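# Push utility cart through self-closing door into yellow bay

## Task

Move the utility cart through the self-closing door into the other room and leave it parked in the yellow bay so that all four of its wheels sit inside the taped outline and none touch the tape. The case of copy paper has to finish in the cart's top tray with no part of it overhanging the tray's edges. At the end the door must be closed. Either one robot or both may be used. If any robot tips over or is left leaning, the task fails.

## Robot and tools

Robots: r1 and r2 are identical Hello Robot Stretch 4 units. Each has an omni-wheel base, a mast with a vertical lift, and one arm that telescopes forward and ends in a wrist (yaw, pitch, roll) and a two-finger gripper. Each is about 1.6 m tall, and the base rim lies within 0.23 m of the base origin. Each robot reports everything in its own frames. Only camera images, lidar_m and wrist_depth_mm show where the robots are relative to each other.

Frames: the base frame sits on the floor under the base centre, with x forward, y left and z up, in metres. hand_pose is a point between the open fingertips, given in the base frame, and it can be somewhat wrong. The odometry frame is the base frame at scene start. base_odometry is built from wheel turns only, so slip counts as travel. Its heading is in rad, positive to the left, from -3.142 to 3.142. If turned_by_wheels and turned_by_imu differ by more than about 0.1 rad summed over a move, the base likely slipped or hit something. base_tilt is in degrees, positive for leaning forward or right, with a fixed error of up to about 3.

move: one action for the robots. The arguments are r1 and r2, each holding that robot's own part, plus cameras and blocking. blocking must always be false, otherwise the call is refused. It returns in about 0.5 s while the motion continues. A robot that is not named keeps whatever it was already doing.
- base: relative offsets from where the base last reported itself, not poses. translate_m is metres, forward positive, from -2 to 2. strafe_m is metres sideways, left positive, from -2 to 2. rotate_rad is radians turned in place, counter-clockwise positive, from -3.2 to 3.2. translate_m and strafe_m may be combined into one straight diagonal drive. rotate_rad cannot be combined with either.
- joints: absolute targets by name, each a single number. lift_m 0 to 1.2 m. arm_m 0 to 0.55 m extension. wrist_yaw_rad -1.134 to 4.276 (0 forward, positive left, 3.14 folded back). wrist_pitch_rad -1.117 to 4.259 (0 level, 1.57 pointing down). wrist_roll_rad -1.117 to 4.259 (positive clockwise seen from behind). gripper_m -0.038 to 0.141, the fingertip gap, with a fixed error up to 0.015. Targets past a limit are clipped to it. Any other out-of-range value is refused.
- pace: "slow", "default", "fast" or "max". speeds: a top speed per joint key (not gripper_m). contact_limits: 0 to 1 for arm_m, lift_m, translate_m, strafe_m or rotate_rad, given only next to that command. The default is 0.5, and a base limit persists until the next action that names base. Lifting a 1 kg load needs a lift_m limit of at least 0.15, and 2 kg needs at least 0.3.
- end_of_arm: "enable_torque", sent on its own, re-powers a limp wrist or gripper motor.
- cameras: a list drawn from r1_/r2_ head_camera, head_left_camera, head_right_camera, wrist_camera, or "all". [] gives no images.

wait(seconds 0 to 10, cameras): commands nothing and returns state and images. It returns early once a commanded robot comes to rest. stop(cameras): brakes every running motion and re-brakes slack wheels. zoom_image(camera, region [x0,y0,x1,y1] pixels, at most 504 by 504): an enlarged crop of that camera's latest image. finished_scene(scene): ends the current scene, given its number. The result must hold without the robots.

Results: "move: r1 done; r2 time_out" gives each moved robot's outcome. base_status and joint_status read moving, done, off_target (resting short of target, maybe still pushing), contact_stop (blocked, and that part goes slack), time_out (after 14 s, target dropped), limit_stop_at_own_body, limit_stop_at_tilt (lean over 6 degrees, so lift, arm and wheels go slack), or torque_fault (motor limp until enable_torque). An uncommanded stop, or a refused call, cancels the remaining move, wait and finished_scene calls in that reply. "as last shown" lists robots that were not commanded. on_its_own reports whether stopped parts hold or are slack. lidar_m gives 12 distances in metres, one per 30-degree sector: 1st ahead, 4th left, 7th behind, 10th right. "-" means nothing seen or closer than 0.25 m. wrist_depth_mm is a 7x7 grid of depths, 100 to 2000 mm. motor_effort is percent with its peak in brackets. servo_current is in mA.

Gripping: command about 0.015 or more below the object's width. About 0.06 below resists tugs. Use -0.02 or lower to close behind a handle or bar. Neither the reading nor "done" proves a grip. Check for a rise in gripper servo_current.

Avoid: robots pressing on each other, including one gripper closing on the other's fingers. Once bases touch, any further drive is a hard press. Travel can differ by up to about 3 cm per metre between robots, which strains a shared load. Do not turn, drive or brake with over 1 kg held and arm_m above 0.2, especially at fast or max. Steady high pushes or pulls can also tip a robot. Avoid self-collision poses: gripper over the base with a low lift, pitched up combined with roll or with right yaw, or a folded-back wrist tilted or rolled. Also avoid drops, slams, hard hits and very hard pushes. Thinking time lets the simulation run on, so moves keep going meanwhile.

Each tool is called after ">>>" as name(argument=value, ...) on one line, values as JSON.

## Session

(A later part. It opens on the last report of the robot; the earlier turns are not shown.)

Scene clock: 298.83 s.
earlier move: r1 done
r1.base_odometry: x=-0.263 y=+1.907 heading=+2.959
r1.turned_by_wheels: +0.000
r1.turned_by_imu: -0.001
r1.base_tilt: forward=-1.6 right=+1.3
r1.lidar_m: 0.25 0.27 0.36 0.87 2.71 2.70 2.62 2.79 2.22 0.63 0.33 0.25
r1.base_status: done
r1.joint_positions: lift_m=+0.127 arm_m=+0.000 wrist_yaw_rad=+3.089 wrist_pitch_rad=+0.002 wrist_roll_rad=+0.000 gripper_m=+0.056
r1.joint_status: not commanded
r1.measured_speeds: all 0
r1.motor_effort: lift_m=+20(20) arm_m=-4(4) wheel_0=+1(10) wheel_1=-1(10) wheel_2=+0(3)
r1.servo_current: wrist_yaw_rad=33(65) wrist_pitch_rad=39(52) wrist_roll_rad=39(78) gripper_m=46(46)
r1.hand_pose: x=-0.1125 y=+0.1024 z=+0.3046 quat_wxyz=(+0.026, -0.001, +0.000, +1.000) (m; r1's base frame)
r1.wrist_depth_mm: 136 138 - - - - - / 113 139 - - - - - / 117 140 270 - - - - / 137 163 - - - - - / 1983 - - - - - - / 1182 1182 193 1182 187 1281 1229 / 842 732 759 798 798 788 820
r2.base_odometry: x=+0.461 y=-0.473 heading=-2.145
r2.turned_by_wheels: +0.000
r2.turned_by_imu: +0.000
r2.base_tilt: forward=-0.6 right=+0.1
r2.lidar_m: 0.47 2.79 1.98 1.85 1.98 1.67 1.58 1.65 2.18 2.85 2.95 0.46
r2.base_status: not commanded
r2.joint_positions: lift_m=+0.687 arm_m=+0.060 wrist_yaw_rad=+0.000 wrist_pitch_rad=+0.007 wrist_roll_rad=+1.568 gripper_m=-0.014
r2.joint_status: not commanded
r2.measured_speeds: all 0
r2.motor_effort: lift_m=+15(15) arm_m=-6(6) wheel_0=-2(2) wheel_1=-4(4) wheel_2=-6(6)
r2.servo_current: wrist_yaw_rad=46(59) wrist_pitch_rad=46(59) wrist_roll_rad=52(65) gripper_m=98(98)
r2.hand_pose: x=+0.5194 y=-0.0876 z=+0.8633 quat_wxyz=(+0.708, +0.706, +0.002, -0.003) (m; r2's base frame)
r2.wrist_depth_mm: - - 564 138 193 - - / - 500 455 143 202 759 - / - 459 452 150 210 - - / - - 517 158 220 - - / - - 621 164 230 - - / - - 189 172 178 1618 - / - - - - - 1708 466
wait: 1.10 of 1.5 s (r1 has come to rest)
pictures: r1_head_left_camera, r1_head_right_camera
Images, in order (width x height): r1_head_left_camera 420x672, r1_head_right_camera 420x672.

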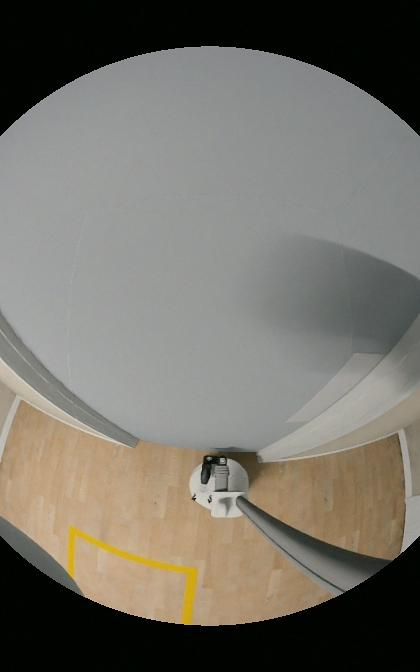

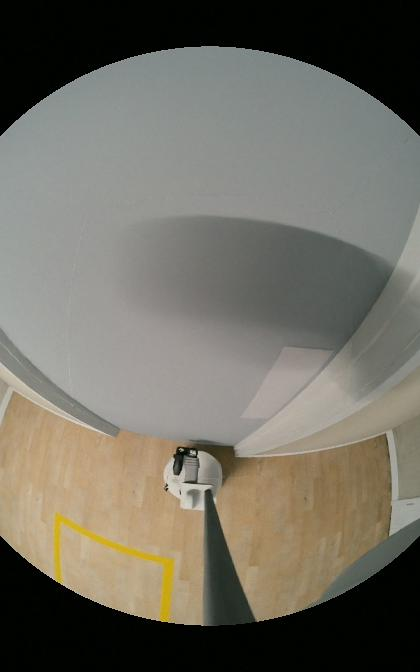

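>>> move(r1={"base":{"translate_m":0.5},"pace":"slow","contact_limits":{"translate_m":0.9}}, blocking=false, cameras=[])

>>> wait(seconds=6.5, cameras=["r1_head_left_camera","r1_head_right_camera","r2_head_camera"])

Scene clock: 306.67 s.
move: r1 moving
r1.base_odometry: x=-0.275 y=+1.909 heading=+2.959
r1.turned_by_wheels: +0.000
r1.turned_by_imu: +0.000
r1.base_tilt: forward=-1.6 right=+1.2
r1.lidar_m: 0.25 0.25 0.35 0.78 2.71 2.70 2.63 2.82 2.24 0.58 0.31 0.25
r1.base_status: translate_m moving
r1.joint_positions: lift_m=+0.127 arm_m=+0.000 wrist_yaw_rad=+3.089 wrist_pitch_rad=+0.002 wrist_roll_rad=+0.000 gripper_m=+0.056
r1.joint_status: not commanded
r1.measured_speeds: translate_m=+0.048 strafe_m=+0.000 rotate_rad=-0.003 lift_m=+0.000 arm_m=+0.000 wrist_yaw_rad=+0.000 wrist_pitch_rad=+0.000 wrist_roll_rad=+0.000
r1.motor_effort: lift_m=+20(20) arm_m=-4(4) wheel_0=+7(8) wheel_1=+5(6) wheel_2=-6(6)
r1.servo_current: wrist_yaw_rad=52(72) wrist_pitch_rad=46(52) wrist_roll_rad=46(52) gripper_m=39(46)
r1.contact_limits: translate_m 0.9
r1.hand_pose: x=-0.1125 y=+0.1024 z=+0.3046 quat_wxyz=(+0.026, -0.001, +0.000, +1.000) (m; r1's base frame)
r1.wrist_depth_mm: 136 139 - - - - - / 113 139 - - - - - / 117 140 270 - - - - / 137 163 - - - - - / 1863 - - - - - - / 1182 1205 193 1229 187 1281 1229 / 854 741 750 788 798 788 809
r2: as last shown
r2.base_tilt: forward=-0.7 right=+0.1
r2.lidar_m: 0.47 2.78 1.95 1.85 1.94 1.65 1.59 1.65 2.20 2.85 2.95 0.45
r2.motor_effort: lift_m=+15(15) arm_m=-6(6) wheel_0=-1(2) wheel_1=-4(4) wheel_2=-6(6)
r2.servo_current: wrist_yaw_rad=46(52) wrist_pitch_rad=52(52) wrist_roll_rad=52(59) gripper_m=91(104)
r2.wrist_depth_mm: - - 564 138 193 - - / - 496 452 143 202 768 - / - 459 449 150 210 - - / - - 521 158 220 - - / - - 621 165 229 - - / - - 189 171 178 1618 - / - - - - - 1756 462
pictures: none
No camera images: "cameras" was empty.

Scene clock: 312.43 s.
earlier move: r1 done
r1.base_odometry: x=-0.754 y=+1.997 heading=+2.960
r1.turned_by_wheels: +0.000
r1.turned_by_imu: +0.003
r1.base_tilt: forward=-1.6 right=+1.3
r1.lidar_m: 0.25 0.25 0.25 0.28 0.71 3.19 3.12 0.43 0.36 0.86 2.30 0.34
r1.base_status: done
r1.joint_positions: lift_m=+0.127 arm_m=+0.000 wrist_yaw_rad=+3.100 wrist_pitch_rad=+0.002 wrist_roll_rad=+0.000 gripper_m=+0.056
r1.joint_status: not commanded
r1.measured_speeds: all 0
r1.motor_effort: lift_m=+20(20) arm_m=+9(9) wheel_0=+8(20) wheel_1=+11(16) wheel_2=-11(18)
r1.servo_current: wrist_yaw_rad=59(98) wrist_pitch_rad=39(52) wrist_roll_rad=52(65) gripper_m=46(52)
r1.contact_limits: translate_m 0.9
r1.hand_pose: x=-0.1140 y=+0.0993 z=+0.3046 quat_wxyz=(+0.021, -0.001, +0.000, +1.000) (m; r1's base frame)
r1.wrist_depth_mm: - 136 - - - - - / - 136 220 - - - - / 107 136 186 - - - - / 123 137 277 - - - - / 1708 - - - - - - / 1205 1229 194 1205 187 1160 1160 / 842 750 759 798 798 778 820
r2.base_odometry: x=+0.461 y=-0.473 heading=-2.145
r2.turned_by_wheels: +0.000
r2.turned_by_imu: +0.001
r2.base_tilt: forward=-0.7 right=+0.1
r2.lidar_m: 0.48 2.82 1.96 1.85 1.96 1.69 1.57 1.65 2.18 2.86 2.95 0.48
r2.base_status: not commanded
r2.joint_positions: lift_m=+0.687 arm_m=+0.060 wrist_yaw_rad=+0.000 wrist_pitch_rad=+0.007 wrist_roll_rad=+1.568 gripper_m=-0.014
r2.joint_status: not commanded
r2.measured_speeds: all 0
r2.motor_effort: lift_m=+15(15) arm_m=-6(6) wheel_0=-1(2) wheel_1=-4(5) wheel_2=-5(6)
r2.servo_current: wrist_yaw_rad=46(59) wrist_pitch_rad=52(59) wrist_roll_rad=33(59) gripper_m=98(104)
r2.hand_pose: x=+0.5194 y=-0.0876 z=+0.8633 quat_wxyz=(+0.708, +0.706, +0.002, -0.003) (m; r2's base frame)
r2.wrist_depth_mm: - - 569 138 192 - - / - 496 459 143 201 768 - / - 455 445 151 211 - - / - - 521 158 220 - - / - - 627 165 229 - - / - - 190 171 178 1576 - / - - - - - 1708 466
wait: 5.77 of 6.5 s (r1 has come to rest)
pictures: r1_head_left_camera, r1_head_right_camera, r2_head_camera
Images, in order (width x height): r1_head_left_camera 420x672, r1_head_right_camera 420x672, r2_head_camera 420x560.

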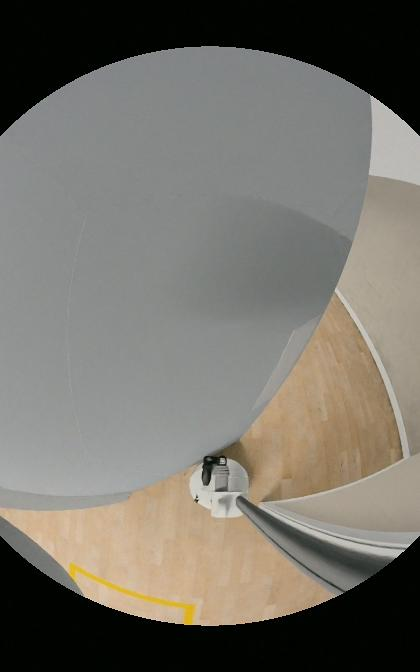

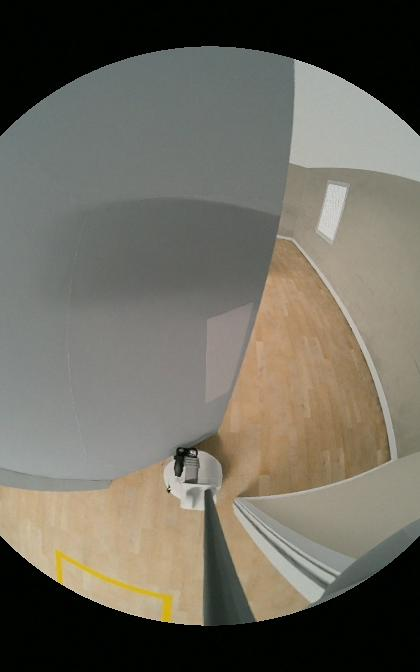

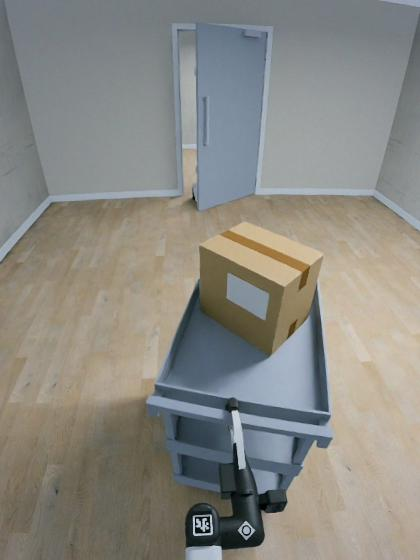

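>>> move(r1={"base":{"translate_m":0.4},"pace":"slow","contact_limits":{"translate_m":0.9}}, blocking=false, cameras=[])

>>> wait(seconds=6, cameras=["r1_head_left_camera","r1_head_right_camera","r2_head_camera"])

Scene clock: 318.27 s.
move: r1 moving
r1.base_odometry: x=-0.767 y=+1.999 heading=+2.960
r1.turned_by_wheels: +0.000
r1.turned_by_imu: +0.000
r1.base_tilt: forward=-1.6 right=+1.3
r1.lidar_m: 0.25 0.25 0.25 0.27 0.70 3.22 3.11 0.42 0.38 0.95 2.28 0.33
r1.base_status: translate_m moving
r1.joint_positions: lift_m=+0.127 arm_m=+0.000 wrist_yaw_rad=+3.100 wrist_pitch_rad=+0.002 wrist_roll_rad=+0.000 gripper_m=+0.056
r1.joint_status: not commanded
r1.measured_speeds: translate_m=+0.049 strafe_m=+0.000 rotate_rad=-0.002 lift_m=+0.000 arm_m=+0.000 wrist_yaw_rad=+0.000 wrist_pitch_rad=+0.000 wrist_roll_rad=+0.000
r1.motor_effort: lift_m=+20(20) arm_m=+8(9) wheel_0=+9(11) wheel_1=+12(15) wheel_2=-16(16)
r1.servo_current: wrist_yaw_rad=65(85) wrist_pitch_rad=46(52) wrist_roll_rad=39(59) gripper_m=39(46)
r1.contact_limits: translate_m 0.9
r1.hand_pose: x=-0.1140 y=+0.0993 z=+0.3046 quat_wxyz=(+0.021, -0.001, +0.000, +1.000) (m; r1's base frame)
r1.wrist_depth_mm: - 136 - - - - - / - 136 219 - - - - / 107 136 184 - - - - / 123 137 277 - - - - / 1708 - - - - - - / 1205 1229 194 1205 187 1160 1138 / 842 759 759 809 798 788 820
r2: as last shown
r2.turned_by_imu: +0.000
r2.lidar_m: 0.48 2.77 1.97 1.84 1.95 1.68 1.57 1.64 2.18 2.86 2.94 0.47
r2.motor_effort: lift_m=+15(15) arm_m=-6(6) wheel_0=-2(2) wheel_1=-4(4) wheel_2=-5(6)
r2.servo_current: wrist_yaw_rad=39(59) wrist_pitch_rad=52(59) wrist_roll_rad=46(65) gripper_m=91(98)
r2.wrist_depth_mm: - - 569 138 193 - - / - 500 455 143 201 768 - / - 459 449 151 210 - - / - - 521 158 219 - - / - - 621 165 229 - - / - - 189 172 178 1618 - / - - - - - 1708 466
pictures: none
No camera images: "cameras" was empty.

Scene clock: 323.03 s.
earlier move: r1 done
r1.base_odometry: x=-1.147 y=+2.069 heading=+2.960
r1.turned_by_wheels: +0.000
r1.turned_by_imu: +0.000
r1.base_tilt: forward=-1.6 right=+1.2
r1.lidar_m: 2.49 0.25 - 0.25 0.32 3.60 3.56 0.64 0.85 2.21 2.32 3.29
r1.base_status: done
r1.joint_positions: lift_m=+0.127 arm_m=+0.000 wrist_yaw_rad=+3.092 wrist_pitch_rad=+0.002 wrist_roll_rad=+0.000 gripper_m=+0.056
r1.joint_status: not commanded
r1.measured_speeds: all 0
r1.motor_effort: lift_m=+20(20) arm_m=+5(9) wheel_0=+4(11) wheel_1=+10(15) wheel_2=-6(17)
r1.servo_current: wrist_yaw_rad=39(85) wrist_pitch_rad=33(52) wrist_roll_rad=46(65) gripper_m=46(52)
r1.contact_limits: translate_m 0.9
r1.hand_pose: x=-0.1129 y=+0.1016 z=+0.3046 quat_wxyz=(+0.025, -0.001, +0.000, +1.000) (m; r1's base frame)
r1.wrist_depth_mm: - 137 - - - - - / - 137 - - - - - / 109 138 202 - - - - / 124 138 - - - - - / 707 1921 - - - - - / 723 1205 193 1160 187 1160 1042 / - 750 750 788 788 768 788
r2.base_odometry: x=+0.461 y=-0.473 heading=-2.145
r2.turned_by_wheels: +0.000
r2.turned_by_imu: +0.001
r2.base_tilt: forward=-0.7 right=+0.1
r2.lidar_m: 0.47 2.77 1.94 1.86 1.95 1.65 1.57 1.62 2.20 2.85 2.95 0.47
r2.base_status: not commanded
r2.joint_positions: lift_m=+0.687 arm_m=+0.060 wrist_yaw_rad=+0.000 wrist_pitch_rad=+0.007 wrist_roll_rad=+1.568 gripper_m=-0.014
r2.joint_status: not commanded
r2.measured_speeds: all 0
r2.motor_effort: lift_m=+15(15) arm_m=-6(6) wheel_0=-2(2) wheel_1=-4(5) wheel_2=-5(6)
r2.servo_current: wrist_yaw_rad=46(59) wrist_pitch_rad=52(59) wrist_roll_rad=52(65) gripper_m=91(104)
r2.hand_pose: x=+0.5194 y=-0.0876 z=+0.8633 quat_wxyz=(+0.708, +0.706, +0.002, -0.003) (m; r2's base frame)
r2.wrist_depth_mm: - - 574 138 193 - - / - 500 455 143 202 768 - / - 455 449 151 210 - - / - - 517 158 220 - - / - - 621 165 230 - - / - - 189 172 178 1618 - / - - - - - 1756 462
wait: 4.77 of 6 s (r1 has come to rest)
pictures: r1_head_left_camera, r1_head_right_camera, r2_head_camera
Images, in order (width x height): r1_head_left_camera 420x672, r1_head_right_camera 420x672, r2_head_camera 420x560.

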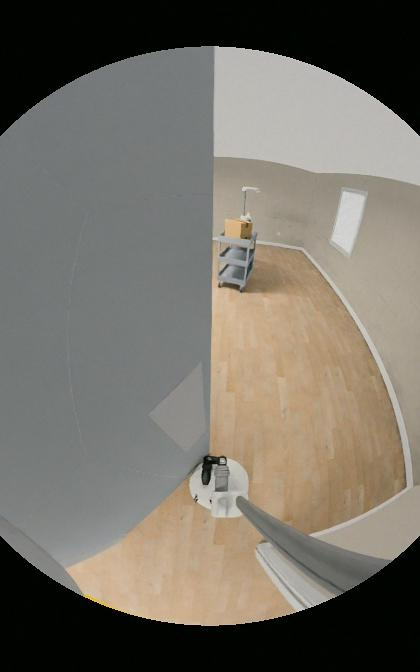

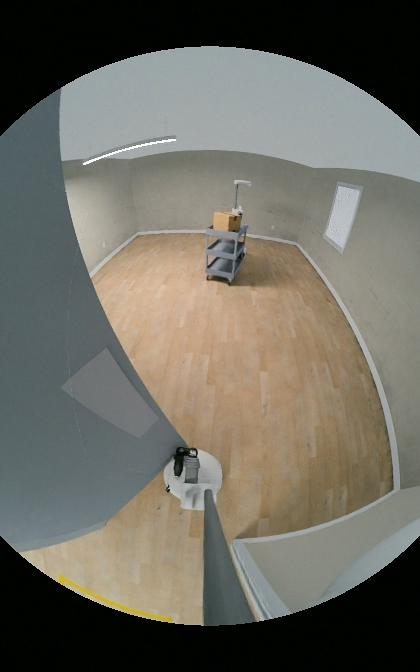

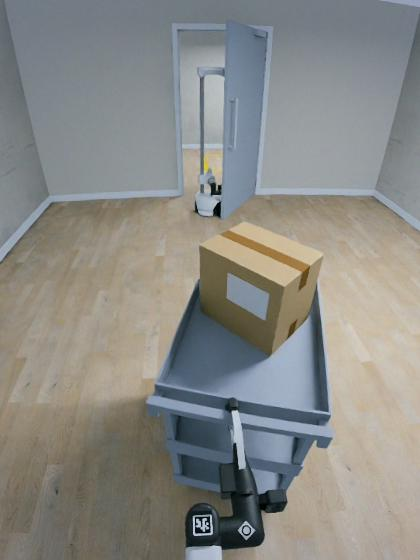

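>>> move(r1={"base":{"strafe_m":0.4},"pace":"slow","contact_limits":{"strafe_m":0.9}}, blocking=false, cameras=[])

>>> wait(seconds=6, cameras=["r1_head_left_camera","r1_head_right_camera","r2_head_camera"])

Scene clock: 327.43 s.
move: r1 moving
r1.base_odometry: x=-1.150 y=+2.056 heading=+2.960
r1.turned_by_wheels: +0.000
r1.turned_by_imu: -0.001
r1.base_tilt: forward=-1.6 right=+1.3
r1.lidar_m: 2.52 0.25 - 0.25 0.32 3.60 3.54 0.63 0.87 2.23 2.34 3.31
r1.base_status: strafe_m moving
r1.joint_positions: lift_m=+0.127 arm_m=+0.000 wrist_yaw_rad=+3.092 wrist_pitch_rad=+0.002 wrist_roll_rad=+0.000 gripper_m=+0.056
r1.joint_status: not commanded
r1.measured_speeds: translate_m=+0.000 strafe_m=+0.056 rotate_rad=+0.001 lift_m=+0.000 arm_m=+0.000 wrist_yaw_rad=+0.000 wrist_pitch_rad=+0.000 wrist_roll_rad=+0.000
r1.motor_effort: lift_m=+20(20) arm_m=+5(5) wheel_0=-14(15) wheel_1=+10(15) wheel_2=-4(5)
r1.servo_current: wrist_yaw_rad=65(65) wrist_pitch_rad=39(46) wrist_roll_rad=46(59) gripper_m=39(46)
r1.contact_limits: strafe_m 0.9
r1.hand_pose: x=-0.1129 y=+0.1016 z=+0.3046 quat_wxyz=(+0.025, -0.001, +0.000, +1.000) (m; r1's base frame)
r1.wrist_depth_mm: - 137 - - - - - / - 137 - - - - - / 109 137 202 - - - - / 124 138 - - - - - / 715 - - - - - - / 732 1205 194 1205 188 1160 1138 / - 768 750 798 798 768 768
r2: as last shown
r2.turned_by_imu: +0.000
r2.base_tilt: forward=-0.7 right=+0.0
r2.lidar_m: 0.47 2.79 1.94 1.83 1.95 1.65 1.56 1.63 2.19 2.86 2.96 0.46
r2.motor_effort: lift_m=+15(15) arm_m=-6(6) wheel_0=-2(2) wheel_1=-4(4) wheel_2=-6(6)
r2.servo_current: wrist_yaw_rad=59(59) wrist_pitch_rad=46(52) wrist_roll_rad=46(59) gripper_m=91(98)
r2.wrist_depth_mm: - - 569 138 193 - - / - 496 455 143 201 768 - / - 459 445 151 210 - - / - - 525 158 220 - - / - - 621 165 229 - - / - - 189 172 178 1618 - / - - - - - 1708 466
pictures: none
No camera images: "cameras" was empty.

Scene clock: 332.07 s.
earlier move: r1 done
r1.base_odometry: x=-1.220 y=+1.676 heading=+2.960
r1.turned_by_wheels: +0.000
r1.turned_by_imu: +0.002
r1.base_tilt: forward=-1.6 right=+1.3
r1.lidar_m: 2.57 0.25 0.25 - 0.25 0.32 3.52 0.99 0.91 2.60 2.74 2.55
r1.base_status: done
r1.joint_positions: lift_m=+0.127 arm_m=+0.000 wrist_yaw_rad=+3.092 wrist_pitch_rad=+0.002 wrist_roll_rad=+0.000 gripper_m=+0.056
r1.joint_status: not commanded
r1.measured_speeds: all 0
r1.motor_effort: lift_m=+20(20) arm_m=+5(5) wheel_0=-9(17) wheel_1=+4(15) wheel_2=-2(5)
r1.servo_current: wrist_yaw_rad=46(72) wrist_pitch_rad=46(52) wrist_roll_rad=52(72) gripper_m=33(52)
r1.contact_limits: strafe_m 0.9
r1.hand_pose: x=-0.1129 y=+0.1016 z=+0.3046 quat_wxyz=(+0.025, -0.001, +0.000, +1.000) (m; r1's base frame)
r1.wrist_depth_mm: - 137 - - - 250 - / - 137 - - - 253 177 / 109 137 202 - - 254 177 / 124 138 - - - 255 178 / 1618 - - - 621 255 178 / 1182 1205 194 1205 187 235 178 / 854 741 750 798 442 202 177
r2.base_odometry: x=+0.461 y=-0.473 heading=-2.145
r2.turned_by_wheels: +0.000
r2.turned_by_imu: +0.001
r2.base_tilt: forward=-0.7 right=+0.1
r2.lidar_m: 0.48 2.80 1.94 1.85 1.96 1.66 1.57 1.63 2.15 2.84 2.97 0.46
r2.base_status: not commanded
r2.joint_positions: lift_m=+0.687 arm_m=+0.060 wrist_yaw_rad=+0.000 wrist_pitch_rad=+0.007 wrist_roll_rad=+1.568 gripper_m=-0.014
r2.joint_status: not commanded
r2.measured_speeds: all 0
r2.motor_effort: lift_m=+15(15) arm_m=-6(6) wheel_0=-1(2) wheel_1=-4(4) wheel_2=-5(6)
r2.servo_current: wrist_yaw_rad=39(59) wrist_pitch_rad=52(59) wrist_roll_rad=46(59) gripper_m=98(104)
r2.hand_pose: x=+0.5194 y=-0.0876 z=+0.8633 quat_wxyz=(+0.708, +0.706, +0.002, -0.003) (m; r2's base frame)
r2.wrist_depth_mm: - - 569 138 193 - - / - 492 455 143 202 768 - / - 455 449 151 210 - - / - - 521 157 220 - - / - - 627 165 230 - - / - - 190 171 178 1576 - / - - - - - 1708 462
wait: 4.63 of 6 s (r1 has come to rest)
pictures: r1_head_left_camera, r1_head_right_camera, r2_head_camera
Images, in order (width x height): r1_head_left_camera 420x672, r1_head_right_camera 420x672, r2_head_camera 420x560.

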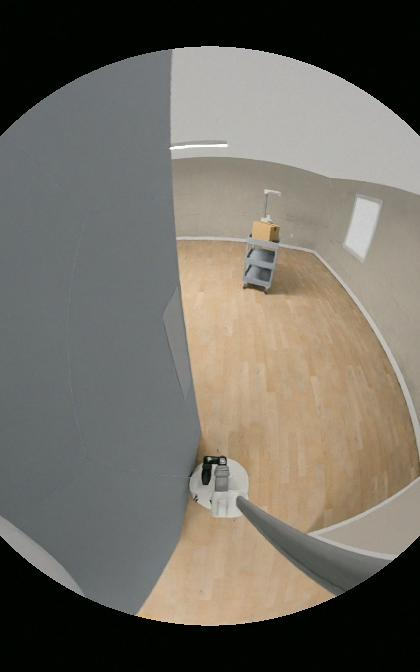

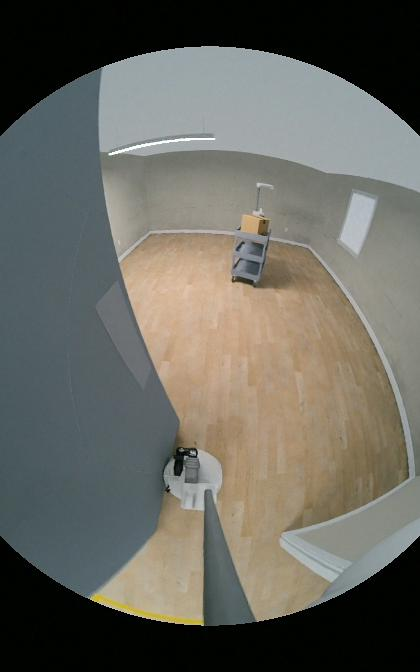

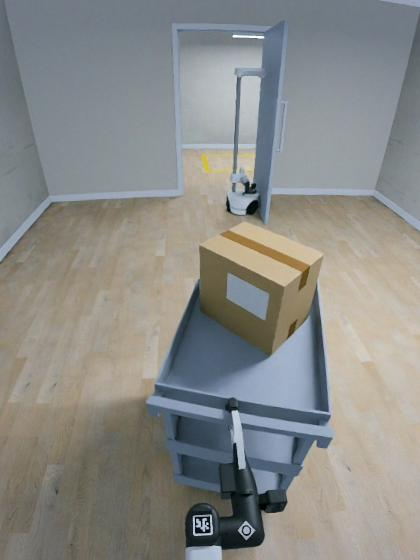

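>>> move(r1={"base":{"translate_m":0.1,"strafe_m":0.25},"pace":"slow","contact_limits":{"strafe_m":0.8}}, blocking=false, cameras=[])

>>> wait(seconds=5, cameras=["r1_head_left_camera","r1_head_right_camera","r2_head_camera"])

Scene clock: 336.13 s.
move: r1 moving
r1.base_odometry: x=-1.226 y=+1.666 heading=+2.960
r1.turned_by_wheels: +0.000
r1.turned_by_imu: +0.000
r1.base_tilt: forward=-1.6 right=+1.3
r1.lidar_m: 2.57 0.26 0.25 - 0.25 0.30 3.51 0.99 0.94 2.62 2.76 2.57
r1.base_status: translate_m moving; strafe_m moving
r1.joint_positions: lift_m=+0.127 arm_m=+0.000 wrist_yaw_rad=+3.092 wrist_pitch_rad=+0.002 wrist_roll_rad=+0.000 gripper_m=+0.056
r1.joint_status: not commanded
r1.measured_speeds: translate_m=+0.019 strafe_m=+0.046 rotate_rad=-0.001 lift_m=+0.000 arm_m=+0.000 wrist_yaw_rad=+0.000 wrist_pitch_rad=+0.000 wrist_roll_rad=+0.000
r1.motor_effort: lift_m=+20(20) arm_m=+5(5) wheel_0=-9(11) wheel_1=+15(16) wheel_2=-6(6)
r1.servo_current: wrist_yaw_rad=39(72) wrist_pitch_rad=39(46) wrist_roll_rad=46(65) gripper_m=39(46)
r1.contact_limits: strafe_m 0.8
r1.hand_pose: x=-0.1129 y=+0.1016 z=+0.3046 quat_wxyz=(+0.025, -0.001, +0.000, +1.000) (m; r1's base frame)
r1.wrist_depth_mm: - 136 - - 544 262 172 / - 137 - - 554 245 173 / 109 137 202 - 559 247 174 / 124 138 - - 569 248 175 / 1708 - - - 574 248 175 / 1182 1205 194 1205 188 247 175 / 842 750 759 798 413 211 174
r2: as last shown
r2.turned_by_imu: +0.000
r2.base_tilt: forward=-0.7 right=+0.0
r2.lidar_m: 0.47 2.79 1.96 1.86 1.96 1.66 1.54 1.64 2.20 2.85 2.94 0.45
r2.servo_current: wrist_yaw_rad=46(52) wrist_pitch_rad=52(52) wrist_roll_rad=52(52) gripper_m=91(98)
r2.wrist_depth_mm: - - 564 138 193 - - / - 492 455 143 202 768 - / - 462 445 151 210 - - / - - 521 158 220 - - / - - 621 165 229 - - / - - 189 172 179 1576 - / - - - - - 1708 462
pictures: none
No camera images: "cameras" was empty.

Scene clock: 341.13 s.
earlier move: r1 contact_stop
r1.base_odometry: x=-1.310 y=+1.580 heading=+2.983
r1.turned_by_wheels: +0.024
r1.turned_by_imu: +0.060
r1.base_tilt: forward=-1.6 right=+1.3
r1.lidar_m: 2.54 0.28 0.25 - 0.25 0.29 3.80 1.04 1.01 2.69 2.91 2.52
r1.base_status: translate_m contact_stop; strafe_m contact_stop
r1.joint_positions: lift_m=+0.127 arm_m=+0.000 wrist_yaw_rad=+3.092 wrist_pitch_rad=+0.002 wrist_roll_rad=+0.000 gripper_m=+0.056
r1.joint_status: not commanded
r1.measured_speeds: translate_m=-0.001 strafe_m=-0.020 rotate_rad=+0.006 lift_m=+0.000 arm_m=+0.000 wrist_yaw_rad=+0.000 wrist_pitch_rad=+0.000 wrist_roll_rad=+0.000
r1.on_its_own: the wheels are slack since a contact_stop
r1.motor_effort: lift_m=+20(20) arm_m=+4(5) wheel_0=+0(32) wheel_1=+3(36) wheel_2=+0(6)
r1.servo_current: wrist_yaw_rad=52(72) wrist_pitch_rad=46(52) wrist_roll_rad=39(72) gripper_m=46(52)
r1.contact_limits: strafe_m 0.8
r1.hand_pose: x=-0.1128 y=+0.1017 z=+0.3046 quat_wxyz=(+0.025, -0.001, +0.000, +1.000) (m; r1's base frame)
r1.wrist_depth_mm: 136 138 - - 379 207 - / 110 138 - - 345 208 - / 117 138 255 - 384 209 164 / 136 151 - - 392 211 - / 1983 - - - 351 211 165 / 1182 1205 193 1160 191 211 165 / 842 759 759 798 351 185 -
r2.base_odometry: x=+0.461 y=-0.473 heading=-2.145
r2.turned_by_wheels: +0.000
r2.turned_by_imu: +0.001
r2.base_tilt: forward=-0.7 right=+0.0
r2.lidar_m: 0.45 2.81 1.96 1.84 1.95 1.65 1.57 1.63 2.20 2.86 2.95 0.48
r2.base_status: not commanded
r2.joint_positions: lift_m=+0.687 arm_m=+0.060 wrist_yaw_rad=+0.000 wrist_pitch_rad=+0.007 wrist_roll_rad=+1.568 gripper_m=-0.014
r2.joint_status: not commanded
r2.measured_speeds: all 0
r2.motor_effort: lift_m=+15(15) arm_m=-6(6) wheel_0=-2(2) wheel_1=-4(5) wheel_2=-5(6)
r2.servo_current: wrist_yaw_rad=46(59) wrist_pitch_rad=52(59) wrist_roll_rad=39(59) gripper_m=98(104)
r2.hand_pose: x=+0.5194 y=-0.0876 z=+0.8633 quat_wxyz=(+0.708, +0.706, +0.002, -0.003) (m; r2's base frame)
r2.wrist_depth_mm: - - 569 138 193 - - / - 500 459 143 201 768 - / - 455 445 151 210 - - / - - 512 158 220 - - / - - 621 165 229 - - / - - 189 172 178 1576 - / - - - - - 1708 466
wait: 5.00 s; no rest
pictures: r1_head_left_camera, r1_head_right_camera, r2_head_camera
Images, in order (width x height): r1_head_left_camera 420x672, r1_head_right_camera 420x672, r2_head_camera 420x560.

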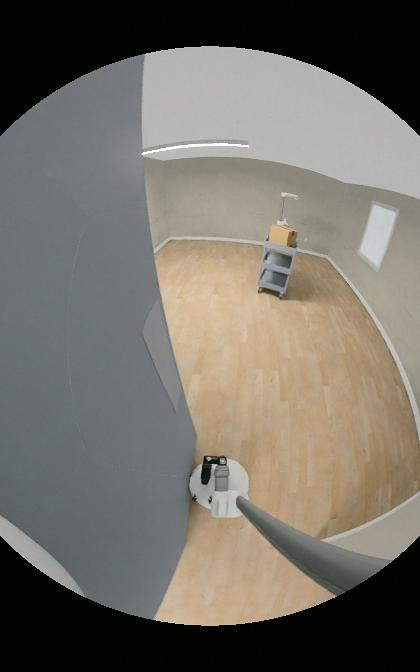

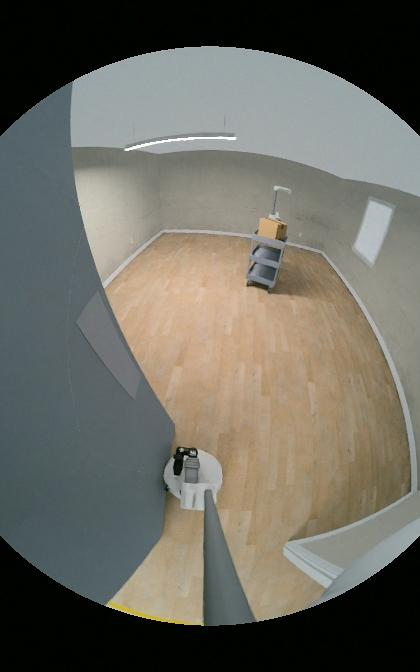

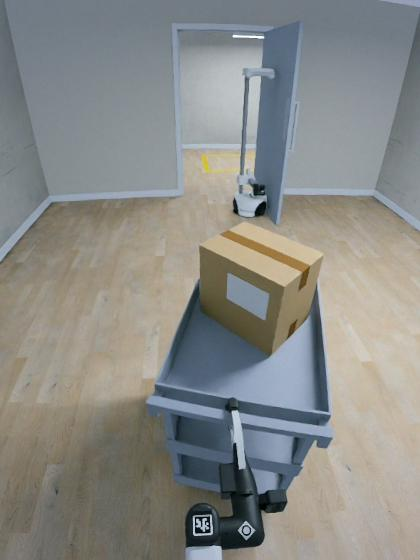

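>>> move(r1={"base":{"translate_m":0.3,"strafe_m":0.03},"pace":"slow","contact_limits":{"strafe_m":0.8}}, blocking=false, cameras=[])

>>> wait(seconds=5, cameras=["r1_head_left_camera","r1_head_right_camera","r2_head_camera"])

>>> zoom_image(camera="r2_head_camera", region=[150, 0, 330, 240])

Scene clock: 397.20 s.
earlier move: r1 contact_stop
move: r1 moving
r1.base_odometry: x=-1.317 y=+1.605 heading=+2.992
r1.turned_by_wheels: +0.009
r1.turned_by_imu: +0.008
r1.base_tilt: forward=-1.6 right=+1.3
r1.lidar_m: 2.55 0.28 0.25 - 0.25 0.30 3.59 1.01 1.03 2.66 2.87 2.52
r1.base_status: earlier translate_m contact_stop (by the wheels' count: +0.068 of +0.100); earlier strafe_m contact_stop (by the wheels' count: +0.086 of +0.250); translate_m moving; strafe_m moving
r1.joint_positions: lift_m=+0.127 arm_m=+0.000 wrist_yaw_rad=+3.092 wrist_pitch_rad=+0.002 wrist_roll_rad=+0.000 gripper_m=+0.056
r1.joint_status: not commanded
r1.measured_speeds: translate_m=+0.049 strafe_m=+0.005 rotate_rad=+0.003 lift_m=+0.000 arm_m=+0.000 wrist_yaw_rad=+0.000 wrist_pitch_rad=+0.000 wrist_roll_rad=+0.000
r1.motor_effort: lift_m=+20(20) arm_m=+5(5) wheel_0=+1(4) wheel_1=+9(11) wheel_2=-8(9)
r1.servo_current: wrist_yaw_rad=59(59) wrist_pitch_rad=46(46) wrist_roll_rad=52(59) gripper_m=33(46)
r1.contact_limits: strafe_m 0.8
r1.hand_pose: x=-0.1128 y=+0.1017 z=+0.3046 quat_wxyz=(+0.025, -0.001, +0.000, +1.000) (m; r1's base frame)
r1.wrist_depth_mm: 136 138 - - 433 233 - / 110 138 - - 445 219 - / 117 139 255 - 445 222 161 / 137 150 - - 452 223 161 / 1921 - - - 397 222 161 / 1182 1160 194 1205 190 222 170 / 866 750 750 798 399 193 -
r2: as last shown
r2.lidar_m: 0.49 2.79 1.94 1.84 1.98 1.63 1.56 1.63 2.19 2.84 2.96 0.46
r2.motor_effort: lift_m=+15(15) arm_m=-6(6) wheel_0=-1(2) wheel_1=-4(4) wheel_2=-5(6)
r2.servo_current: wrist_yaw_rad=39(52) wrist_pitch_rad=46(52) wrist_roll_rad=52(59) gripper_m=91(98)
r2.wrist_depth_mm: - - 564 138 193 - - / - 496 455 143 200 778 - / - 459 445 151 211 - - / - - 521 158 220 - - / - - 621 165 230 - - / - - 189 172 178 1576 - / - - - - - 1708 466
pictures: none
No camera images: "cameras" was empty.

Scene clock: 401.00 s.
earlier move: r1 done
r1.base_odometry: x=-1.605 y=+1.620 heading=+2.992
r1.turned_by_wheels: +0.000
r1.turned_by_imu: +0.000
r1.base_tilt: forward=-1.6 right=+1.3
r1.lidar_m: 2.27 2.62 2.07 - 0.25 0.28 0.89 1.23 1.46 2.71 2.96 2.25
r1.base_status: done
r1.joint_positions: lift_m=+0.127 arm_m=+0.000 wrist_yaw_rad=+3.092 wrist_pitch_rad=+0.002 wrist_roll_rad=+0.000 gripper_m=+0.056
r1.joint_status: not commanded
r1.measured_speeds: all 0
r1.motor_effort: lift_m=+20(20) arm_m=+4(5) wheel_0=+1(5) wheel_1=+8(14) wheel_2=-2(9)
r1.servo_current: wrist_yaw_rad=52(72) wrist_pitch_rad=46(52) wrist_roll_rad=59(72) gripper_m=39(52)
r1.contact_limits: strafe_m 0.8
r1.hand_pose: x=-0.1128 y=+0.1017 z=+0.3046 quat_wxyz=(+0.025, -0.001, +0.000, +1.000) (m; r1's base frame)
r1.wrist_depth_mm: 136 138 - - 373 219 - / 110 138 - - 336 207 - / 117 139 255 - 382 207 163 / 136 150 - - 384 208 - / 1661 - - - 345 210 164 / 1182 1229 194 1160 191 209 164 / 842 750 759 153 347 183 -
r2.base_odometry: x=+0.461 y=-0.473 heading=-2.145
r2.turned_by_wheels: +0.000
r2.turned_by_imu: +0.001
r2.base_tilt: forward=-0.7 right=+0.1
r2.lidar_m: 0.48 2.79 1.95 1.84 1.96 1.67 1.57 1.62 2.20 2.86 2.94 0.46
r2.base_status: not commanded
r2.joint_positions: lift_m=+0.687 arm_m=+0.060 wrist_yaw_rad=+0.000 wrist_pitch_rad=+0.007 wrist_roll_rad=+1.568 gripper_m=-0.014
r2.joint_status: not commanded
r2.measured_speeds: all 0
r2.motor_effort: lift_m=+15(15) arm_m=-6(6) wheel_0=-1(2) wheel_1=-4(5) wheel_2=-6(6)
r2.servo_current: wrist_yaw_rad=59(65) wrist_pitch_rad=52(52) wrist_roll_rad=52(59) gripper_m=98(104)
r2.hand_pose: x=+0.5194 y=-0.0876 z=+0.8633 quat_wxyz=(+0.708, +0.706, +0.002, -0.003) (m; r2's base frame)
r2.wrist_depth_mm: - - 569 138 193 - - / - 496 455 143 201 768 - / - 459 449 151 210 - - / - - 521 158 220 - - / - - 621 165 231 - - / - - 189 172 178 1576 - / - - - - - 1708 462
wait: 3.80 of 5 s (r1 has come to rest)
pictures: r1_head_left_camera, r1_head_right_camera, r2_head_camera
Images, in order (width x height): r1_head_left_camera 420x672, r1_head_right_camera 420x672, r2_head_camera 420x560.

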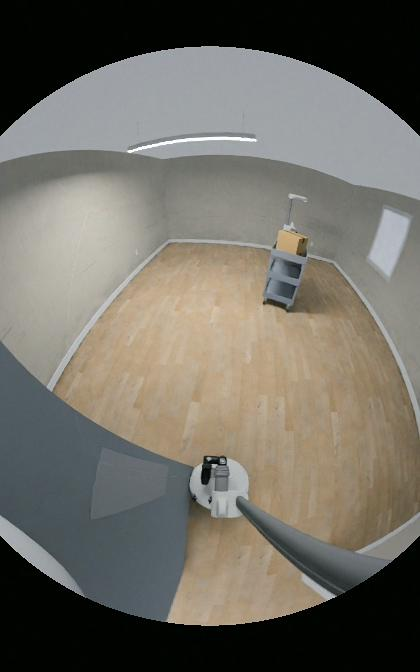

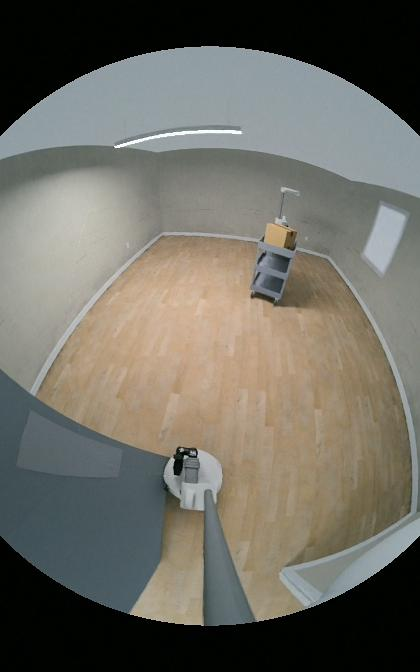

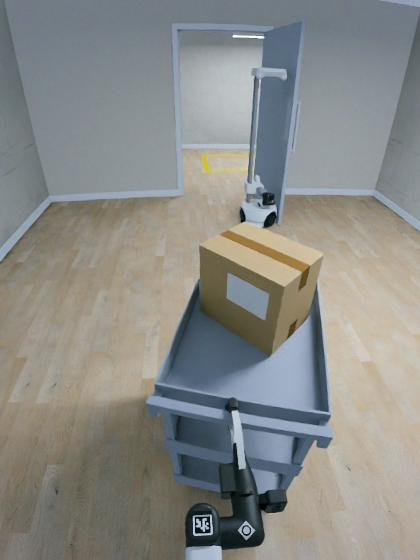

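Scaled by 2.100 from the camera's 420x560 image, which has a finer 1200x1600 frame.

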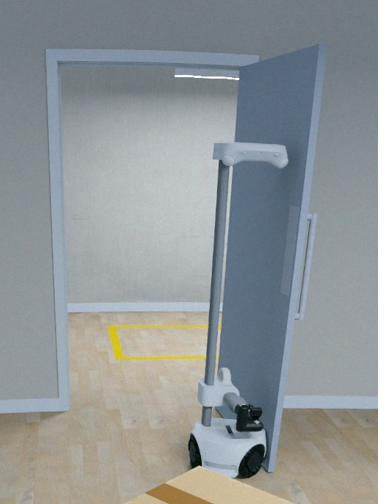

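>>> move(r1={"base":{"translate_m":0.2,"strafe_m":0.03},"pace":"slow","contact_limits":{"strafe_m":0.7}}, blocking=false, cameras=[])

>>> wait(seconds=4, cameras=["r1_head_left_camera","r2_head_camera"])

>>> zoom_image(camera="r2_head_camera", region=[150, 0, 330, 240])

>>> zoom_image(camera="r1_head_left_camera", region=[100, 400, 320, 600])

Scene clock: 410.00 s.
move: r1 moving
r1.base_odometry: x=-1.618 y=+1.620 heading=+2.992
r1.turned_by_wheels: +0.001
r1.turned_by_imu: +0.000
r1.base_tilt: forward=-1.6 right=+1.2
r1.lidar_m: 2.30 2.58 2.05 - 0.25 0.29 0.88 1.25 1.52 2.72 2.96 2.23
r1.base_status: translate_m moving; strafe_m moving
r1.joint_positions: lift_m=+0.127 arm_m=+0.000 wrist_yaw_rad=+3.092 wrist_pitch_rad=+0.002 wrist_roll_rad=+0.000 gripper_m=+0.056
r1.joint_status: not commanded
r1.measured_speeds: translate_m=+0.049 strafe_m=+0.008 rotate_rad=+0.000 lift_m=+0.000 arm_m=+0.000 wrist_yaw_rad=+0.000 wrist_pitch_rad=+0.000 wrist_roll_rad=+0.000
r1.motor_effort: lift_m=+20(20) arm_m=+5(5) wheel_0=+1(5) wheel_1=+10(12) wheel_2=-6(7)
r1.servo_current: wrist_yaw_rad=52(65) wrist_pitch_rad=39(52) wrist_roll_rad=59(65) gripper_m=39(46)
r1.contact_limits: strafe_m 0.7
r1.hand_pose: x=-0.1128 y=+0.1017 z=+0.3046 quat_wxyz=(+0.025, -0.001, +0.000, +1.000) (m; r1's base frame)
r1.wrist_depth_mm: 136 138 - - 373 218 - / 110 138 - - 375 206 - / 117 139 255 - 377 208 163 / 136 150 - - 379 208 - / 1708 - - - 345 210 164 / 1205 1182 193 1205 191 208 164 / 854 741 750 154 347 183 -
r2: as last shown
r2.turned_by_imu: +0.000
r2.lidar_m: 0.46 2.79 1.95 1.85 1.95 1.63 1.59 1.64 2.17 2.86 2.94 0.45
r2.motor_effort: lift_m=+15(15) arm_m=-6(6) wheel_0=-1(2) wheel_1=-4(5) wheel_2=-5(6)
r2.servo_current: wrist_yaw_rad=39(52) wrist_pitch_rad=46(52) wrist_roll_rad=52(59) gripper_m=98(98)
r2.wrist_depth_mm: - - 569 137 193 - - / - 492 455 143 201 759 - / - 459 445 151 210 - - / - - 521 158 220 - - / - - 621 165 230 - - / - - 188 172 178 1576 - / - - - - - 1708 462
pictures: none
No camera images: "cameras" was empty.

Scene clock: 412.80 s.
earlier move: r1 done
r1.base_odometry: x=-1.807 y=+1.620 heading=+2.992
r1.turned_by_wheels: +0.000
r1.turned_by_imu: +0.000
r1.base_tilt: forward=-1.6 right=+1.3
r1.lidar_m: 4.68 2.51 1.99 1.94 0.25 0.27 0.79 1.41 1.79 2.79 3.01 2.07
r1.base_status: done
r1.joint_positions: lift_m=+0.127 arm_m=+0.000 wrist_yaw_rad=+3.092 wrist_pitch_rad=+0.002 wrist_roll_rad=+0.000 gripper_m=+0.056
r1.joint_status: not commanded
r1.measured_speeds: all 0
r1.motor_effort: lift_m=+20(20) arm_m=+4(5) wheel_0=+0(5) wheel_1=+6(12) wheel_2=-1(8)
r1.servo_current: wrist_yaw_rad=46(78) wrist_pitch_rad=46(52) wrist_roll_rad=46(65) gripper_m=39(52)
r1.contact_limits: strafe_m 0.7
r1.hand_pose: x=-0.1128 y=+0.1017 z=+0.3046 quat_wxyz=(+0.025, -0.001, +0.000, +1.000) (m; r1's base frame)
r1.wrist_depth_mm: 136 138 - - 329 200 - / 110 138 - - 336 190 190 / 117 139 255 - 336 190 - / 136 150 - - 340 191 190 / 1281 - - - 342 191 191 / 1182 1205 195 1098 191 191 192 / 854 759 759 143 306 191 193
r2.base_odometry: x=+0.461 y=-0.473 heading=-2.145
r2.turned_by_wheels: +0.000
r2.turned_by_imu: +0.000
r2.base_tilt: forward=-0.7 right=+0.1
r2.lidar_m: 0.48 2.81 1.93 1.84 1.97 1.63 1.57 1.63 2.22 2.85 2.93 0.47
r2.base_status: not commanded
r2.joint_positions: lift_m=+0.687 arm_m=+0.060 wrist_yaw_rad=+0.000 wrist_pitch_rad=+0.007 wrist_roll_rad=+1.568 gripper_m=-0.014
r2.joint_status: not commanded
r2.measured_speeds: all 0
r2.motor_effort: lift_m=+15(15) arm_m=-6(6) wheel_0=-1(2) wheel_1=-4(5) wheel_2=-6(6)
r2.servo_current: wrist_yaw_rad=46(65) wrist_pitch_rad=46(52) wrist_roll_rad=46(59) gripper_m=98(104)
r2.hand_pose: x=+0.5194 y=-0.0876 z=+0.8633 quat_wxyz=(+0.708, +0.706, +0.002, -0.003) (m; r2's base frame)
r2.wrist_depth_mm: - - 569 137 193 - - / - 500 459 143 201 768 - / - 455 445 150 211 - - / - - 517 158 220 - - / - - 621 165 229 - - / - - 189 172 178 1576 - / - - - - - 1708 462
wait: 2.80 of 4 s (r1 has come to rest)
pictures: r1_head_left_camera, r2_head_camera
Images, in order (width x height): r1_head_left_camera 420x672, r2_head_camera 420x560.

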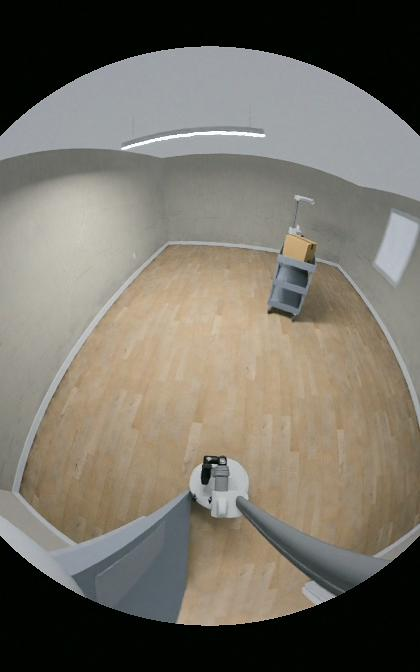

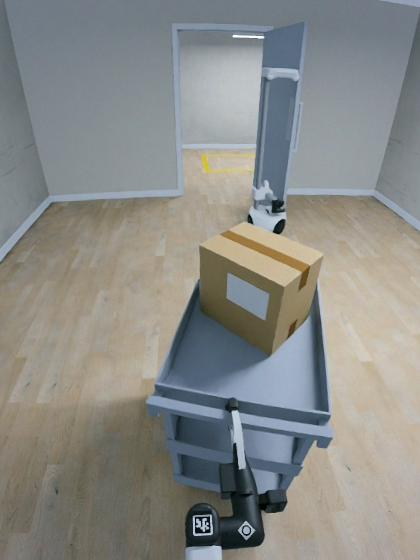

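Scaled by 2.100 from the camera's 420x560 image, which has a finer 1200x1600 frame.

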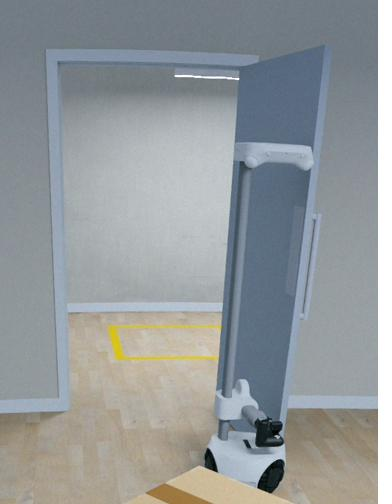

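Scaled by 2.291 from the camera's 420x672 image, which has a finer 600x960 frame.

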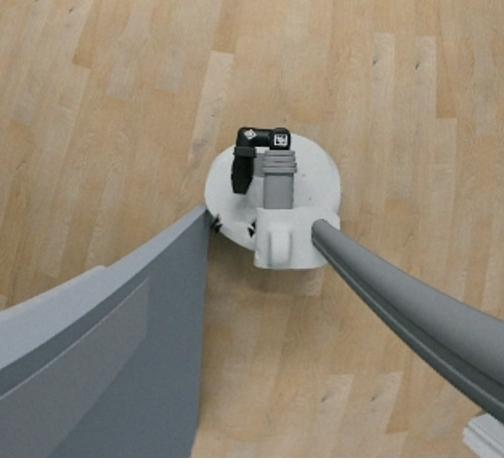

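>>> move(r1={"base":{"translate_m":0.08,"strafe_m":0.06},"pace":"slow","contact_limits":{"strafe_m":0.7}}, blocking=false, cameras=[])

>>> wait(seconds=3, cameras=["r1_head_left_camera","r1_head_right_camera","r2_head_camera"])

>>> zoom_image(camera="r2_head_camera", region=[150, 0, 330, 240])

>>> zoom_image(camera="r1_head_left_camera", region=[100, 400, 320, 600])

Scene clock: 419.70 s.
move: r1 moving
r1.base_odometry: x=-1.819 y=+1.614 heading=+2.992
r1.turned_by_wheels: +0.000
r1.turned_by_imu: +0.000
r1.base_tilt: forward=-1.6 right=+1.3
r1.lidar_m: 4.67 2.48 1.97 1.93 0.25 0.26 0.76 1.43 1.82 2.79 2.98 2.06
r1.base_status: translate_m moving; strafe_m moving
r1.joint_positions: lift_m=+0.127 arm_m=+0.000 wrist_yaw_rad=+3.092 wrist_pitch_rad=+0.002 wrist_roll_rad=+0.000 gripper_m=+0.056
r1.joint_status: not commanded
r1.measured_speeds: translate_m=+0.043 strafe_m=+0.033 rotate_rad=+0.000 lift_m=+0.000 arm_m=+0.000 wrist_yaw_rad=+0.000 wrist_pitch_rad=+0.000 wrist_roll_rad=+0.000
r1.motor_effort: lift_m=+20(20) arm_m=+4(5) wheel_0=-9(9) wheel_1=+10(10) wheel_2=-4(6)
r1.servo_current: wrist_yaw_rad=59(65) wrist_pitch_rad=46(46) wrist_roll_rad=46(72) gripper_m=46(46)
r1.contact_limits: strafe_m 0.7
r1.hand_pose: x=-0.1128 y=+0.1017 z=+0.3046 quat_wxyz=(+0.025, -0.001, +0.000, +1.000) (m; r1's base frame)
r1.wrist_depth_mm: 136 138 - - 319 198 - / 110 139 - - 322 198 - / 117 139 256 - 327 199 - / 136 151 - - 325 198 - / 1308 - - - 329 200 - / 1182 1229 194 1182 191 200 - / 854 759 759 143 298 200 768
r2: as last shown
r2.lidar_m: 0.48 2.80 1.93 1.85 1.96 1.67 1.57 1.63 2.18 2.85 2.95 0.46
r2.motor_effort: lift_m=+15(15) arm_m=-6(6) wheel_0=-1(2) wheel_1=-4(4) wheel_2=-5(6)
r2.servo_current: wrist_yaw_rad=46(59) wrist_pitch_rad=46(52) wrist_roll_rad=46(52) gripper_m=91(98)
r2.wrist_depth_mm: - - 564 138 193 - - / - 496 459 143 201 759 - / - 455 442 151 210 - - / - - 521 158 219 - - / - - 621 165 230 - - / - - 189 172 178 1618 - / - - - - - 1708 462
pictures: none
No camera images: "cameras" was empty.

Scene clock: 421.40 s.
earlier move: r1 done
r1.base_odometry: x=-1.895 y=+1.573 heading=+2.992
r1.turned_by_wheels: +0.000
r1.turned_by_imu: +0.000
r1.base_tilt: forward=-1.6 right=+1.3
r1.lidar_m: 4.61 2.42 1.92 1.87 0.29 0.25 0.55 1.52 1.93 2.82 3.07 2.04
r1.base_status: done
r1.joint_positions: lift_m=+0.127 arm_m=+0.000 wrist_yaw_rad=+3.092 wrist_pitch_rad=+0.002 wrist_roll_rad=+0.000 gripper_m=+0.056
r1.joint_status: not commanded
r1.measured_speeds: all 0
r1.motor_effort: lift_m=+20(20) arm_m=+4(5) wheel_0=-9(11) wheel_1=+5(12) wheel_2=+2(6)
r1.servo_current: wrist_yaw_rad=39(72) wrist_pitch_rad=33(52) wrist_roll_rad=39(72) gripper_m=39(52)
r1.contact_limits: strafe_m 0.7
r1.hand_pose: x=-0.1128 y=+0.1017 z=+0.3046 quat_wxyz=(+0.025, -0.001, +0.000, +1.000) (m; r1's base frame)
r1.wrist_depth_mm: 136 138 - 424 265 - - / 110 139 - 430 264 - - / 117 139 251 442 265 - - / 136 152 - 445 265 - - / 1366 - - 455 266 - - / 1182 1182 193 661 187 1042 1042 / 831 750 750 153 268 768 809
r2.base_odometry: x=+0.461 y=-0.473 heading=-2.145
r2.turned_by_wheels: +0.000
r2.turned_by_imu: +0.000
r2.base_tilt: forward=-0.7 right=+0.1
r2.lidar_m: 0.47 2.78 1.97 1.85 1.97 1.66 1.55 1.63 2.19 2.86 2.94 0.45
r2.base_status: not commanded
r2.joint_positions: lift_m=+0.687 arm_m=+0.060 wrist_yaw_rad=+0.000 wrist_pitch_rad=+0.007 wrist_roll_rad=+1.568 gripper_m=-0.014
r2.joint_status: not commanded
r2.measured_speeds: all 0
r2.motor_effort: lift_m=+15(15) arm_m=-6(6) wheel_0=-2(2) wheel_1=-4(4) wheel_2=-5(6)
r2.servo_current: wrist_yaw_rad=46(59) wrist_pitch_rad=52(59) wrist_roll_rad=39(59) gripper_m=91(104)
r2.hand_pose: x=+0.5194 y=-0.0876 z=+0.8633 quat_wxyz=(+0.708, +0.706, +0.002, -0.003) (m; r2's base frame)
r2.wrist_depth_mm: - - 564 137 193 - - / - 500 455 143 201 768 - / - 455 449 151 209 - - / - - 512 158 220 - - / - - 621 165 230 - - / - - 188 172 178 1618 - / - - - - - 1708 462
wait: 1.70 of 3 s (r1 has come to rest)
pictures: r1_head_left_camera, r1_head_right_camera, r2_head_camera
Images, in order (width x height): r1_head_left_camera 420x672, r1_head_right_camera 420x672, r2_head_camera 420x560.

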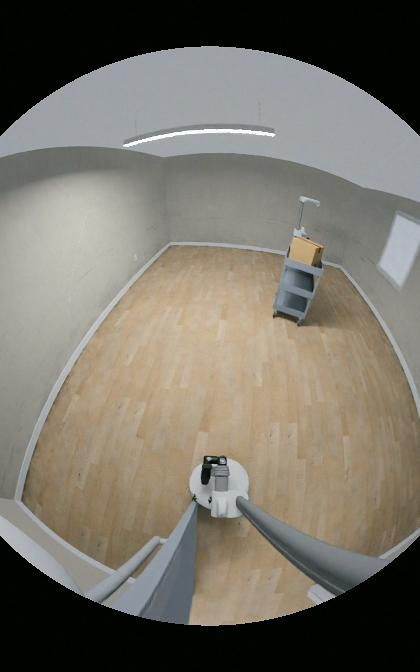

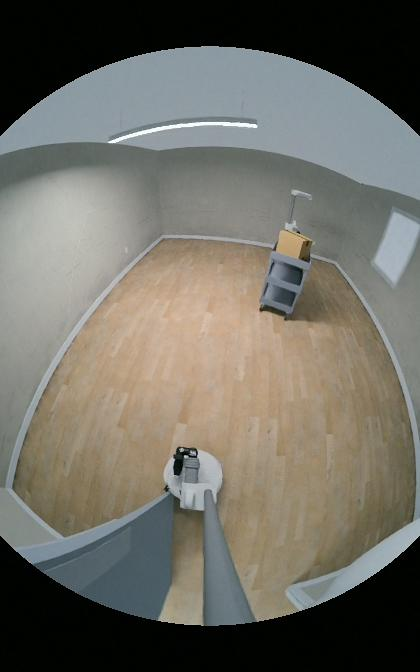

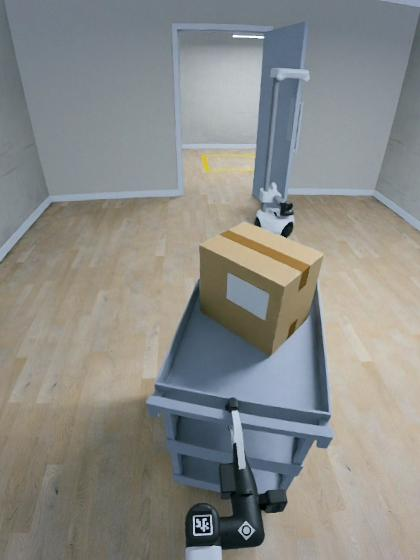

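Scaled by 2.100 from the camera's 420x560 image, which has a finer 1200x1600 frame.

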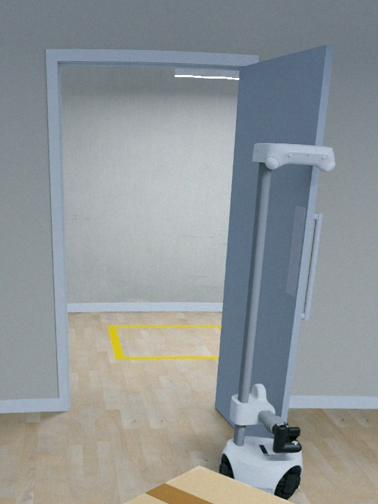

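Scaled by 2.291 from the camera's 420x672 image, which has a finer 600x960 frame.

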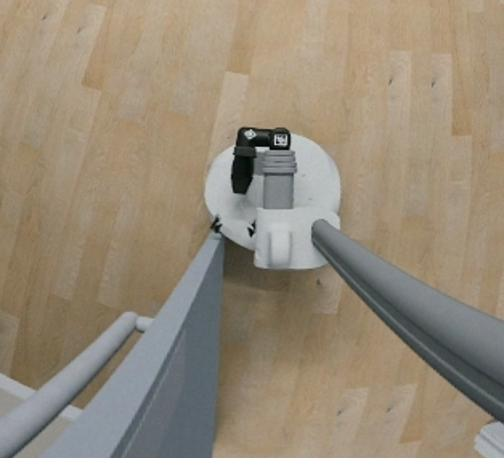

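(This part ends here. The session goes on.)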